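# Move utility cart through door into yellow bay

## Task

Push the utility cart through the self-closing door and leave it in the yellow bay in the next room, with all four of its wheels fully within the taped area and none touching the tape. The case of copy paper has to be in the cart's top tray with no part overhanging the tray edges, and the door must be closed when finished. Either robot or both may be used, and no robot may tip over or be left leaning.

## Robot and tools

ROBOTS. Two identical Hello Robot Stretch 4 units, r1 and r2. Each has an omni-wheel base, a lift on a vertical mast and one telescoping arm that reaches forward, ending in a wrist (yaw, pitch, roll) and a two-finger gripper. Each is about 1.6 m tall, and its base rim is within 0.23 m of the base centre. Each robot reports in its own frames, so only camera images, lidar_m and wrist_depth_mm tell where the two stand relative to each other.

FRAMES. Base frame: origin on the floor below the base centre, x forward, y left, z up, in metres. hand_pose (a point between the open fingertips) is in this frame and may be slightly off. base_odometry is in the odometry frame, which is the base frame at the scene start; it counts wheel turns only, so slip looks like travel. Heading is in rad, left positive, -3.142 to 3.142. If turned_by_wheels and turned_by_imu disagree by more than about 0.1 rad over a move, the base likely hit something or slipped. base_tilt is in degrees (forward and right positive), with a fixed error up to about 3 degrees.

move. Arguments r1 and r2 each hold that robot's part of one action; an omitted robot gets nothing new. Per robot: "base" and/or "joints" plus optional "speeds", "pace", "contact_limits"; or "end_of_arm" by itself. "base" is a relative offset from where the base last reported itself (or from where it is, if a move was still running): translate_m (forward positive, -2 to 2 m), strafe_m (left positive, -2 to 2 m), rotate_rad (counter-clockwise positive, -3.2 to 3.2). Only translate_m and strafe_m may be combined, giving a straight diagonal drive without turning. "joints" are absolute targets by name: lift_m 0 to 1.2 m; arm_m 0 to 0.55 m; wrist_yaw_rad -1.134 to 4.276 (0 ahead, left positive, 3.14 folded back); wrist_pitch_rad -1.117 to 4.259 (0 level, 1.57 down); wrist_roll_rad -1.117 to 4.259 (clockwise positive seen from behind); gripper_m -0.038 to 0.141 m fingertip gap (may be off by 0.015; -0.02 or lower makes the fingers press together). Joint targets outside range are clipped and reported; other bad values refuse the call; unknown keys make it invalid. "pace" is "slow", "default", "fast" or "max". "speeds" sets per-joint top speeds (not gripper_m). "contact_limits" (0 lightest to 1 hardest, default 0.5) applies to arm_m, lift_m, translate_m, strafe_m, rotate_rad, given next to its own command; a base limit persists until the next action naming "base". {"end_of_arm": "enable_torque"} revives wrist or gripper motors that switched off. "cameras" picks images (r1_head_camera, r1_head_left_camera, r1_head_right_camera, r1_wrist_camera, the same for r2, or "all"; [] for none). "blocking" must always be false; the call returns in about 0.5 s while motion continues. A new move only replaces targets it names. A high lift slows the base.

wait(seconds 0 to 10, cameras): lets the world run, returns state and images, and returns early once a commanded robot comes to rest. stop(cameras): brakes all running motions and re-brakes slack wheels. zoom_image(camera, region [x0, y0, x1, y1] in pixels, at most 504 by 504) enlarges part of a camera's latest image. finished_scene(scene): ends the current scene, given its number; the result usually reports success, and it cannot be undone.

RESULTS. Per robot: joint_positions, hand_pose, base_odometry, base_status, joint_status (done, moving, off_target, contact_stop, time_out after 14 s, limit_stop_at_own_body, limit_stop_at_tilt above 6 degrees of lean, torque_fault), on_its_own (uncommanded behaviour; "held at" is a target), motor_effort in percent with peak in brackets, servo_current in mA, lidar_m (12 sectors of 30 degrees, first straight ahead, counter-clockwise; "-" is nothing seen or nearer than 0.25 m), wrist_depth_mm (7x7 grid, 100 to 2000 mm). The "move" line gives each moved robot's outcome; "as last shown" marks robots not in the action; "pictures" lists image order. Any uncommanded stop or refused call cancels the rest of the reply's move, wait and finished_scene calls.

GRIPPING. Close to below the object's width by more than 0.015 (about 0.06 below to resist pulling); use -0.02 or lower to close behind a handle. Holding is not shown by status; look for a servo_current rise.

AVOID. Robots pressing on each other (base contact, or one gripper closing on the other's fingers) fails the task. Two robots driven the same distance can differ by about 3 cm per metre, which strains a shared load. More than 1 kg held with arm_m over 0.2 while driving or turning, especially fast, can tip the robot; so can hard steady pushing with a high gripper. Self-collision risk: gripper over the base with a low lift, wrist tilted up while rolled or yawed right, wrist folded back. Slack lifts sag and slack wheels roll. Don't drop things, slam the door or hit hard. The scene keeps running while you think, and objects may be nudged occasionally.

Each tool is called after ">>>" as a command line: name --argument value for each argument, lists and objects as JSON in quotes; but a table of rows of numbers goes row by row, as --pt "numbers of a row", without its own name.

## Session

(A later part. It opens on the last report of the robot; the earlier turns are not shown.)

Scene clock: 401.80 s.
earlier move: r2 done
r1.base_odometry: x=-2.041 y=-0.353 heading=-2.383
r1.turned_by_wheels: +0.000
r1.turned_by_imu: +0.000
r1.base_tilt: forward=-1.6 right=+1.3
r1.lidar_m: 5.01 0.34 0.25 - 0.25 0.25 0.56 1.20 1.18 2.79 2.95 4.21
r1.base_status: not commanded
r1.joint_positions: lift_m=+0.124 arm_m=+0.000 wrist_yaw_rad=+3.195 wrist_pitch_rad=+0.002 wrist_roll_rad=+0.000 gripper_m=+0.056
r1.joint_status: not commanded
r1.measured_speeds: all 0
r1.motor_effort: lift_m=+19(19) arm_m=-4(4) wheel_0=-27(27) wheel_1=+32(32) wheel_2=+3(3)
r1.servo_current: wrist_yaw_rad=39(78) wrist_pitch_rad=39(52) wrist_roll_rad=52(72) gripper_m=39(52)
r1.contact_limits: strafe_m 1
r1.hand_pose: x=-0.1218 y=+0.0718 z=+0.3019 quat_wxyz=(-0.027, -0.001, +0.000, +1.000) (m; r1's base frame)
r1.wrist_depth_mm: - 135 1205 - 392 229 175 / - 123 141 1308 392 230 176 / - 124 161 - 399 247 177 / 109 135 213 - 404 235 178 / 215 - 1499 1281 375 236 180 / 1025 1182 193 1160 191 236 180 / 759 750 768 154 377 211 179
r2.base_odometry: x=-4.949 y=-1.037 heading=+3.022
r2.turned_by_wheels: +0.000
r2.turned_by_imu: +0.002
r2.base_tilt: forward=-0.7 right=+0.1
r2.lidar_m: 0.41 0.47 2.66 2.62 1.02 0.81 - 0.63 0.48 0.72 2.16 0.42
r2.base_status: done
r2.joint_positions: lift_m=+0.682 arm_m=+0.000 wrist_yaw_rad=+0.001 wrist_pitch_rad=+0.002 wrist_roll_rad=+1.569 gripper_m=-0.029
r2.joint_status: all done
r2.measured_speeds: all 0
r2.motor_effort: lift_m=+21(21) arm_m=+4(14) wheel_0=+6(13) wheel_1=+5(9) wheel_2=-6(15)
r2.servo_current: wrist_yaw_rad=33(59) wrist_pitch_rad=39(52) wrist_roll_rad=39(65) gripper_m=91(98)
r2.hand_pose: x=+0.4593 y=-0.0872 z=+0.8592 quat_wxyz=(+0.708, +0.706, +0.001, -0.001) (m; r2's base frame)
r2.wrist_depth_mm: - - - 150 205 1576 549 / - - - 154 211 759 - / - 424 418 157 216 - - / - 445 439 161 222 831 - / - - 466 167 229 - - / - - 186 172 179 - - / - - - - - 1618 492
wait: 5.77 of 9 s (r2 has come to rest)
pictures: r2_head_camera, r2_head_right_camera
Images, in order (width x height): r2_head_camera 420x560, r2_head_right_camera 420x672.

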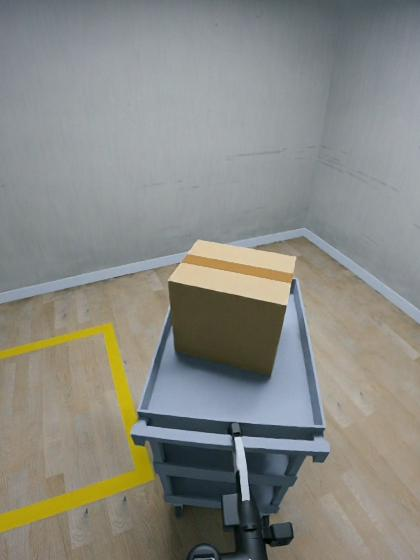

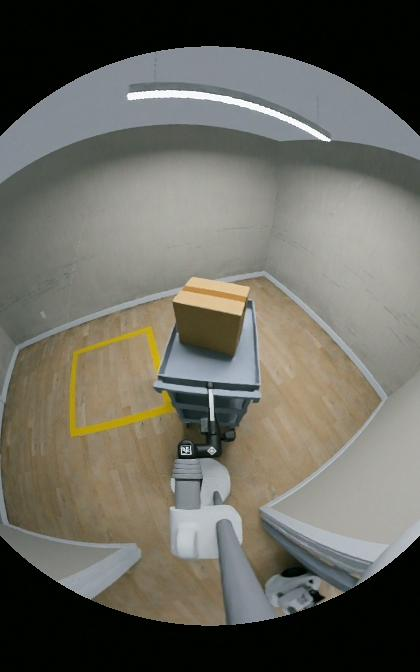

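>>> move --blocking false --cameras '[]' --r2 '{"base":{"translate_m":0.1,"strafe_m":-0.45},"pace":"slow"}'

>>> wait --seconds 8 --cameras '[]'

>>> move --blocking false --cameras '[]' --r2 '{"base":{"rotate_rad":0.45},"pace":"slow"}'

>>> wait --seconds 4 --cameras '["r2_head_camera","r2_head_right_camera"]'

Scene clock: 417.37 s.
move: r2 moving
r1: as last shown
r1.lidar_m: 5.02 0.31 0.25 - 0.25 0.26 0.58 1.20 1.18 2.78 2.94 4.22
r1.motor_effort: lift_m=+19(19) arm_m=-3(4) wheel_0=-26(27) wheel_1=+32(32) wheel_2=+3(3)
r1.servo_current: wrist_yaw_rad=46(59) wrist_pitch_rad=39(52) wrist_roll_rad=46(59) gripper_m=39(46)
r1.contact_limits: strafe_m 1
r1.wrist_depth_mm: - 134 1205 - 389 229 174 / - 123 141 1281 394 231 176 / - 124 161 - 399 247 177 / 108 135 213 - 402 235 179 / 213 - 1499 1255 373 236 180 / 1008 1229 193 1182 191 236 179 / 750 741 750 153 375 209 179
r2.base_odometry: x=-4.950 y=-1.024 heading=+3.022
r2.turned_by_wheels: +0.000
r2.turned_by_imu: +0.001
r2.base_tilt: forward=-0.7 right=+0.1
r2.lidar_m: 0.40 0.45 2.66 2.62 1.04 0.84 - 0.60 0.48 0.73 2.14 0.41
r2.base_status: translate_m moving; strafe_m moving
r2.joint_positions: lift_m=+0.682 arm_m=+0.000 wrist_yaw_rad=+0.003 wrist_pitch_rad=+0.002 wrist_roll_rad=+1.569 gripper_m=-0.029
r2.joint_status: not commanded
r2.measured_speeds: translate_m=+0.011 strafe_m=-0.050 rotate_rad=+0.001 lift_m=+0.000 arm_m=+0.000 wrist_yaw_rad=+0.006 wrist_pitch_rad=+0.000 wrist_roll_rad=+0.000
r2.motor_effort: lift_m=+21(21) arm_m=+4(4) wheel_0=+13(13) wheel_1=-5(7) wheel_2=-4(9)
r2.servo_current: wrist_yaw_rad=39(52) wrist_pitch_rad=33(46) wrist_roll_rad=59(59) gripper_m=85(91)
r2.hand_pose: x=+0.4595 y=-0.0867 z=+0.8592 quat_wxyz=(+0.708, +0.706, +0.002, +0.000) (m; r2's base frame)
r2.wrist_depth_mm: - - - 148 205 1576 1118 / - - - 153 210 759 - / - 415 418 156 215 - - / - 445 439 161 222 842 - / - 480 469 167 229 - - / - - 186 171 179 - - / - - - - - 1576 504
pictures: none
No camera images: "cameras" was empty.

Scene clock: 422.70 s.
earlier move: r2 done
r1.base_odometry: x=-2.041 y=-0.353 heading=-2.383
r1.turned_by_wheels: +0.000
r1.turned_by_imu: +0.000
r1.base_tilt: forward=-1.6 right=+1.3
r1.lidar_m: 5.00 0.29 0.25 - 0.25 0.25 0.57 1.19 1.20 2.78 2.93 4.23
r1.base_status: not commanded
r1.joint_positions: lift_m=+0.124 arm_m=+0.000 wrist_yaw_rad=+3.195 wrist_pitch_rad=+0.002 wrist_roll_rad=+0.000 gripper_m=+0.056
r1.joint_status: not commanded
r1.measured_speeds: all 0
r1.motor_effort: lift_m=+19(19) arm_m=-4(4) wheel_0=-26(27) wheel_1=+32(32) wheel_2=+3(3)
r1.servo_current: wrist_yaw_rad=52(85) wrist_pitch_rad=39(52) wrist_roll_rad=39(78) gripper_m=46(46)
r1.contact_limits: strafe_m 1
r1.hand_pose: x=-0.1218 y=+0.0718 z=+0.3019 quat_wxyz=(-0.027, -0.001, +0.000, +1.000) (m; r1's base frame)
r1.wrist_depth_mm: - 134 - - 392 229 174 / - 123 141 - 392 231 176 / - 124 161 - 402 247 177 / 109 135 213 - 407 234 178 / 214 - - - 375 235 179 / 1008 1229 193 1182 191 236 179 / 759 750 750 153 373 211 179
r2.base_odometry: x=-4.994 y=-0.579 heading=+3.022
r2.turned_by_wheels: +0.000
r2.turned_by_imu: +0.004
r2.base_tilt: forward=-0.7 right=+0.1
r2.lidar_m: 0.30 0.29 2.73 3.08 1.22 3.41 0.34 0.32 0.39 0.63 1.69 0.45
r2.base_status: done
r2.joint_positions: lift_m=+0.682 arm_m=+0.000 wrist_yaw_rad=+0.007 wrist_pitch_rad=+0.002 wrist_roll_rad=+1.569 gripper_m=-0.029
r2.joint_status: not commanded
r2.measured_speeds: all 0
r2.motor_effort: lift_m=+21(21) arm_m=+4(4) wheel_0=+7(18) wheel_1=-4(9) wheel_2=+0(9)
r2.servo_current: wrist_yaw_rad=52(72) wrist_pitch_rad=39(52) wrist_roll_rad=46(65) gripper_m=91(98)
r2.hand_pose: x=+0.4599 y=-0.0853 z=+0.8592 quat_wxyz=(+0.708, +0.706, +0.003, +0.002) (m; r2's base frame)
r2.wrist_depth_mm: - - - 265 - 1661 1138 / - - - 290 320 330 330 / - - - 277 291 1756 1229 / - - - 256 267 1808 525 / - - - 187 244 820 - / - 433 186 169 179 - - / - 418 413 - 216 - -
wait: 5.33 of 8 s (r2 has come to rest)
pictures: none
No camera images: "cameras" was empty.

Scene clock: 423.20 s.
move: r2 moving
r1: as last shown
r1.lidar_m: 5.01 0.33 0.25 - 0.25 0.25 0.55 1.19 1.19 2.77 2.95 4.22
r1.servo_current: wrist_yaw_rad=52(65) wrist_pitch_rad=46(46) wrist_roll_rad=46(65) gripper_m=39(46)
r1.contact_limits: strafe_m 1
r1.wrist_depth_mm: - 135 - - 389 228 174 / - 122 141 - 394 231 176 / - 124 161 - 397 247 177 / 108 135 214 - 404 235 178 / 213 - - - 373 236 179 / 1008 1205 193 1182 190 236 179 / 750 759 759 154 375 210 179
r2.base_odometry: x=-4.994 y=-0.579 heading=-3.138
r2.turned_by_wheels: +0.124
r2.turned_by_imu: +0.119
r2.base_tilt: forward=-0.7 right=+0.1
r2.lidar_m: 0.31 0.30 2.92 3.06 1.24 3.60 0.33 0.34 0.41 0.77 1.69 0.46
r2.base_status: rotate_rad moving
r2.joint_positions: lift_m=+0.682 arm_m=+0.000 wrist_yaw_rad=-0.015 wrist_pitch_rad=+0.002 wrist_roll_rad=+1.569 gripper_m=-0.029
r2.joint_status: not commanded
r2.measured_speeds: translate_m=-0.002 strafe_m=+0.001 rotate_rad=+0.493 lift_m=+0.000 arm_m=+0.000 wrist_yaw_rad=-0.067 wrist_pitch_rad=+0.000 wrist_roll_rad=+0.000
r2.motor_effort: lift_m=+21(21) arm_m=+4(4) wheel_0=-16(16) wheel_1=-9(10) wheel_2=-18(18)
r2.servo_current: wrist_yaw_rad=85(85) wrist_pitch_rad=46(46) wrist_roll_rad=46(52) gripper_m=91(98)
r2.hand_pose: x=+0.4579 y=-0.0919 z=+0.8592 quat_wxyz=(+0.708, +0.706, -0.005, -0.006) (m; r2's base frame)
r2.wrist_depth_mm: - - - 252 - 1661 1160 / - - - 287 309 315 314 / - - - 266 278 1756 1182 / - - - 194 258 1708 - / - - 442 181 238 809 - / - 427 187 165 178 - - / - - 415 - 212 - -
pictures: none
No camera images: "cameras" was empty.

Scene clock: 424.33 s.
earlier move: r2 done
r1.base_odometry: x=-2.041 y=-0.353 heading=-2.383
r1.turned_by_wheels: +0.000
r1.turned_by_imu: +0.000
r1.base_tilt: forward=-1.6 right=+1.3
r1.lidar_m: 5.01 0.34 0.25 - 0.25 0.26 0.59 1.21 1.20 2.78 2.94 4.20
r1.base_status: not commanded
r1.joint_positions: lift_m=+0.124 arm_m=+0.000 wrist_yaw_rad=+3.195 wrist_pitch_rad=+0.002 wrist_roll_rad=+0.000 gripper_m=+0.056
r1.joint_status: not commanded
r1.measured_speeds: all 0
r1.motor_effort: lift_m=+19(19) arm_m=-4(4) wheel_0=-27(27) wheel_1=+32(32) wheel_2=+3(3)
r1.servo_current: wrist_yaw_rad=46(65) wrist_pitch_rad=39(46) wrist_roll_rad=52(65) gripper_m=39(46)
r1.contact_limits: strafe_m 1
r1.hand_pose: x=-0.1218 y=+0.0718 z=+0.3019 quat_wxyz=(-0.027, -0.001, +0.000, +1.000) (m; r1's base frame)
r1.wrist_depth_mm: - 135 - - 392 229 174 / - 122 141 - 392 229 176 / - 124 161 - 402 248 178 / 108 135 213 - 404 235 179 / 214 - - - 373 236 179 / 1008 1205 193 1205 191 236 180 / 759 768 759 153 377 210 179
r2.base_odometry: x=-4.994 y=-0.579 heading=-2.813
r2.turned_by_wheels: +0.325
r2.turned_by_imu: +0.290
r2.base_tilt: forward=-0.7 right=+0.1
r2.lidar_m: 0.41 0.43 3.12 1.24 1.26 0.35 0.32 0.34 0.55 1.68 1.81 0.43
r2.base_status: done
r2.joint_positions: lift_m=+0.682 arm_m=+0.000 wrist_yaw_rad=-0.004 wrist_pitch_rad=+0.002 wrist_roll_rad=+1.569 gripper_m=-0.029
r2.joint_status: not commanded
r2.measured_speeds: all 0
r2.motor_effort: lift_m=+21(21) arm_m=-3(4) wheel_0=-8(16) wheel_1=-5(10) wheel_2=-9(27)
r2.servo_current: wrist_yaw_rad=46(117) wrist_pitch_rad=46(52) wrist_roll_rad=46(65) gripper_m=91(98)
r2.hand_pose: x=+0.4589 y=-0.0887 z=+0.8592 quat_wxyz=(+0.708, +0.707, -0.001, -0.002) (m; r2's base frame)
r2.wrist_depth_mm: - - - 156 213 1618 1160 / - - - 158 216 750 - / - 569 421 162 221 - - / - 439 433 164 225 820 - / - 469 459 168 229 - - / - - 185 171 178 - - / - - 517 - - 1756 -
wait: 1.13 of 4 s (r2 has come to rest)
pictures: r2_head_camera, r2_head_right_camera
Images, in order (width x height): r2_head_camera 420x560, r2_head_right_camera 420x672.

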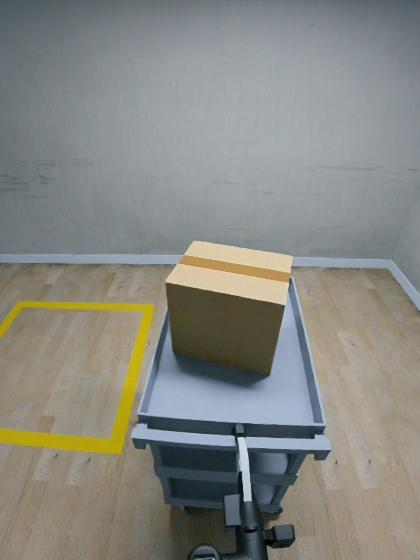

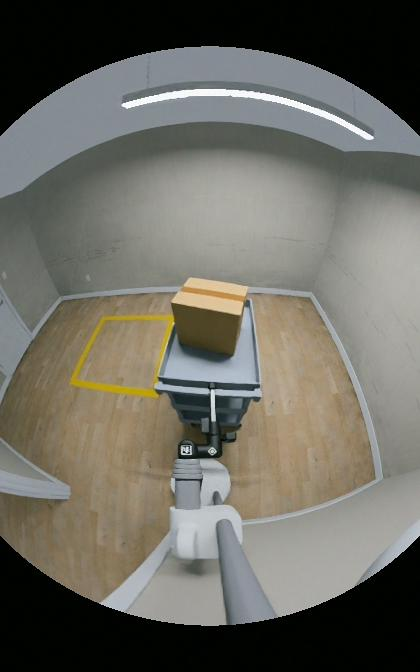

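>>> move --blocking false --cameras '[]' --r2 '{"base":{"translate_m":0.11,"strafe_m":-0.47},"pace":"slow"}'

>>> wait --seconds 8 --cameras '[]'

>>> move --blocking false --cameras '[]' --r2 '{"base":{"rotate_rad":0.47},"pace":"slow"}'

>>> wait --seconds 4 --cameras '["r2_head_camera","r2_head_right_camera"]'

Scene clock: 432.37 s.
move: r2 moving
r1: as last shown
r1.lidar_m: 5.02 0.32 0.25 - 0.25 0.25 0.59 1.20 1.21 2.78 2.97 4.25
r1.motor_effort: lift_m=+19(19) arm_m=-4(4) wheel_0=-26(27) wheel_1=+32(32) wheel_2=+3(3)
r1.servo_current: wrist_yaw_rad=46(52) wrist_pitch_rad=46(52) wrist_roll_rad=33(65) gripper_m=46(46)
r1.contact_limits: strafe_m 1
r1.wrist_depth_mm: - 135 - - 389 229 175 / - 123 141 - 392 230 176 / - 124 161 - 402 248 176 / 108 135 213 - 407 234 179 / 214 - - - 370 236 180 / 1008 1255 194 1205 191 237 179 / 759 759 759 153 377 210 179
r2.base_odometry: x=-5.001 y=-0.568 heading=-2.814
r2.turned_by_wheels: -0.001
r2.turned_by_imu: +0.000
r2.base_tilt: forward=-0.7 right=+0.0
r2.lidar_m: 0.40 0.45 3.14 1.26 1.26 0.34 0.33 0.38 0.55 1.68 1.78 0.40
r2.base_status: translate_m moving; strafe_m moving
r2.joint_positions: lift_m=+0.682 arm_m=+0.000 wrist_yaw_rad=-0.003 wrist_pitch_rad=+0.002 wrist_roll_rad=+1.569 gripper_m=-0.029
r2.joint_status: not commanded
r2.measured_speeds: translate_m=+0.010 strafe_m=-0.050 rotate_rad=+0.003 lift_m=+0.000 arm_m=+0.000 wrist_yaw_rad=+0.003 wrist_pitch_rad=+0.000 wrist_roll_rad=+0.000
r2.motor_effort: lift_m=+21(21) arm_m=-4(4) wheel_0=+9(10) wheel_1=-6(9) wheel_2=-11(11)
r2.servo_current: wrist_yaw_rad=59(59) wrist_pitch_rad=39(46) wrist_roll_rad=33(59) gripper_m=85(91)
r2.hand_pose: x=+0.4590 y=-0.0883 z=+0.8592 quat_wxyz=(+0.708, +0.707, +0.000, -0.002) (m; r2's base frame)
r2.wrist_depth_mm: - - - 153 209 1708 1160 / - - - 156 215 768 - / - 473 421 160 220 - - / - 436 436 163 224 831 - / - 469 462 167 229 - - / - - 186 170 178 - - / - - 512 - - 1708 -
pictures: none
No camera images: "cameras" was empty.

Scene clock: 437.93 s.
earlier move: r2 done
r1.base_odometry: x=-2.041 y=-0.353 heading=-2.383
r1.turned_by_wheels: +0.000
r1.turned_by_imu: +0.000
r1.base_tilt: forward=-1.5 right=+1.3
r1.lidar_m: 5.00 0.31 0.25 - 0.25 0.25 0.55 1.20 1.19 2.77 2.95 4.22
r1.base_status: not commanded
r1.joint_positions: lift_m=+0.124 arm_m=+0.000 wrist_yaw_rad=+3.195 wrist_pitch_rad=+0.002 wrist_roll_rad=+0.000 gripper_m=+0.056
r1.joint_status: not commanded
r1.measured_speeds: all 0
r1.motor_effort: lift_m=+19(19) arm_m=-4(4) wheel_0=-26(27) wheel_1=+32(32) wheel_2=+3(3)
r1.servo_current: wrist_yaw_rad=65(72) wrist_pitch_rad=46(59) wrist_roll_rad=59(72) gripper_m=39(52)
r1.contact_limits: strafe_m 1
r1.hand_pose: x=-0.1218 y=+0.0718 z=+0.3019 quat_wxyz=(-0.027, -0.001, +0.000, +1.000) (m; r1's base frame)
r1.wrist_depth_mm: - 134 - - 394 229 174 / - 122 141 - 397 229 176 / - 124 160 - 399 246 177 / 108 135 213 - 404 234 178 / 214 - - - 373 235 179 / 1008 1229 194 1160 191 236 179 / 750 759 750 153 375 210 179
r2.base_odometry: x=-5.250 y=-0.170 heading=-2.813
r2.turned_by_wheels: +0.001
r2.turned_by_imu: +0.005
r2.base_tilt: forward=-0.6 right=+0.1
r2.lidar_m: 0.31 0.29 3.55 1.74 0.66 0.50 0.47 0.51 0.76 1.21 1.31 0.46
r2.base_status: done
r2.joint_positions: lift_m=+0.682 arm_m=+0.000 wrist_yaw_rad=+0.007 wrist_pitch_rad=+0.002 wrist_roll_rad=+1.569 gripper_m=-0.029
r2.joint_status: not commanded
r2.measured_speeds: all 0
r2.motor_effort: lift_m=+21(21) arm_m=-3(4) wheel_0=+8(16) wheel_1=-4(9) wheel_2=+1(12)
r2.servo_current: wrist_yaw_rad=59(65) wrist_pitch_rad=46(46) wrist_roll_rad=39(72) gripper_m=85(91)
r2.hand_pose: x=+0.4599 y=-0.0853 z=+0.8592 quat_wxyz=(+0.708, +0.707, +0.004, +0.002) (m; r2's base frame)
r2.wrist_depth_mm: - - - 264 - 1618 1160 / - - - 283 320 327 330 / - - - 279 300 1618 1182 / - - - 256 271 1708 521 / - - - 187 245 778 - / - 433 186 168 179 - - / - 413 410 - 213 - -
wait: 5.57 of 8 s (r2 has come to rest)
pictures: none
No camera images: "cameras" was empty.

Scene clock: 438.43 s.
move: r2 moving
r1: as last shown
r1.base_tilt: forward=-1.6 right=+1.3
r1.lidar_m: 5.00 0.31 0.25 - 0.25 0.25 0.58 1.22 1.19 2.78 2.96 4.21
r1.servo_current: wrist_yaw_rad=46(65) wrist_pitch_rad=39(46) wrist_roll_rad=52(59) gripper_m=46(46)
r1.contact_limits: strafe_m 1
r1.wrist_depth_mm: - 135 - - 392 229 174 / - 123 141 - 394 230 176 / - 124 161 - 402 248 177 / 108 135 213 - 404 234 179 / 213 - - - 375 236 179 / 1025 1229 195 1182 191 236 179 / 750 768 750 153 379 210 180
r2.base_odometry: x=-5.250 y=-0.169 heading=-2.690
r2.turned_by_wheels: +0.123
r2.turned_by_imu: +0.118
r2.base_tilt: forward=-0.7 right=+0.1
r2.lidar_m: 0.32 0.29 3.52 1.74 0.58 0.47 0.47 0.54 0.90 1.23 1.36 0.46
r2.base_status: rotate_rad moving
r2.joint_positions: lift_m=+0.682 arm_m=+0.000 wrist_yaw_rad=-0.016 wrist_pitch_rad=+0.002 wrist_roll_rad=+1.569 gripper_m=-0.029
r2.joint_status: not commanded
r2.measured_speeds: translate_m=+0.001 strafe_m=+0.001 rotate_rad=+0.479 lift_m=+0.000 arm_m=+0.000 wrist_yaw_rad=-0.081 wrist_pitch_rad=+0.000 wrist_roll_rad=+0.000
r2.motor_effort: lift_m=+21(21) arm_m=-2(4) wheel_0=-15(15) wheel_1=-9(9) wheel_2=-18(18)
r2.servo_current: wrist_yaw_rad=78(78) wrist_pitch_rad=39(46) wrist_roll_rad=46(52) gripper_m=85(85)
r2.hand_pose: x=+0.4578 y=-0.0921 z=+0.8592 quat_wxyz=(+0.708, +0.706, -0.005, -0.007) (m; r2's base frame)
r2.wrist_depth_mm: - - - 253 - 1661 1182 / - - - 233 310 317 317 / - - - 268 282 1708 1255 / - - - 195 260 1708 - / - - - 179 238 759 - / - 427 186 164 178 - - / - - 410 - 211 - -
pictures: none
No camera images: "cameras" was empty.

Scene clock: 439.60 s.
earlier move: r2 done
r1.base_odometry: x=-2.041 y=-0.353 heading=-2.383
r1.turned_by_wheels: +0.000
r1.turned_by_imu: +0.000
r1.base_tilt: forward=-1.6 right=+1.3
r1.lidar_m: 5.02 0.32 0.25 - 0.25 0.25 0.58 1.23 1.21 2.77 2.95 4.22
r1.base_status: not commanded
r1.joint_positions: lift_m=+0.124 arm_m=+0.000 wrist_yaw_rad=+3.195 wrist_pitch_rad=+0.002 wrist_roll_rad=+0.000 gripper_m=+0.056
r1.joint_status: not commanded
r1.measured_speeds: all 0
r1.motor_effort: lift_m=+19(19) arm_m=-4(4) wheel_0=-27(27) wheel_1=+32(32) wheel_2=+3(3)
r1.servo_current: wrist_yaw_rad=52(72) wrist_pitch_rad=46(52) wrist_roll_rad=59(59) gripper_m=39(46)
r1.contact_limits: strafe_m 1
r1.hand_pose: x=-0.1218 y=+0.0718 z=+0.3019 quat_wxyz=(-0.027, -0.001, +0.000, +1.000) (m; r1's base frame)
r1.wrist_depth_mm: - 134 - - 389 229 175 / - 123 141 - 394 231 176 / - 124 161 - 399 247 177 / 108 135 213 - 404 235 178 / 213 - - - 370 235 180 / 1025 1229 194 1182 191 236 179 / 750 759 750 153 377 210 180
r2.base_odometry: x=-5.250 y=-0.170 heading=-2.344
r2.turned_by_wheels: +0.345
r2.turned_by_imu: +0.306
r2.base_tilt: forward=-0.7 right=+0.1
r2.lidar_m: 0.41 0.44 2.10 0.73 0.51 0.48 0.51 0.70 1.21 1.25 1.74 0.42
r2.base_status: done
r2.joint_positions: lift_m=+0.682 arm_m=+0.000 wrist_yaw_rad=-0.004 wrist_pitch_rad=+0.002 wrist_roll_rad=+1.569 gripper_m=-0.029
r2.joint_status: not commanded
r2.measured_speeds: all 0
r2.motor_effort: lift_m=+21(21) arm_m=-4(4) wheel_0=-8(19) wheel_1=-6(10) wheel_2=-8(28)
r2.servo_current: wrist_yaw_rad=52(130) wrist_pitch_rad=39(46) wrist_roll_rad=39(65) gripper_m=85(91)
r2.hand_pose: x=+0.4589 y=-0.0887 z=+0.8592 quat_wxyz=(+0.708, +0.707, -0.001, -0.002) (m; r2's base frame)
r2.wrist_depth_mm: - - - 158 216 1618 1160 / - - - 160 220 1366 - / - - 449 163 223 - - / - 439 433 166 227 820 - / - 466 455 168 229 831 - / - - 187 171 179 - - / - - 508 - 236 1618 -
wait: 1.17 of 4 s (r2 has come to rest)
pictures: r2_head_camera, r2_head_right_camera
Images, in order (width x height): r2_head_camera 420x560, r2_head_right_camera 420x672.

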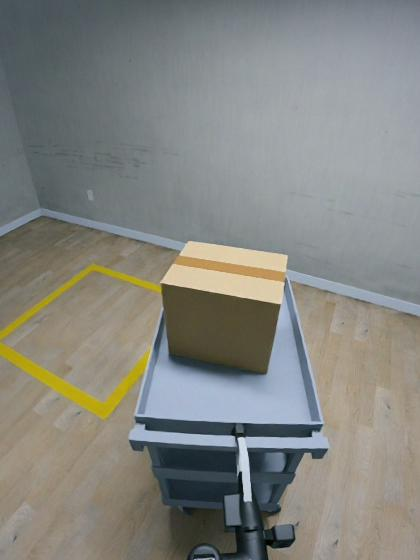

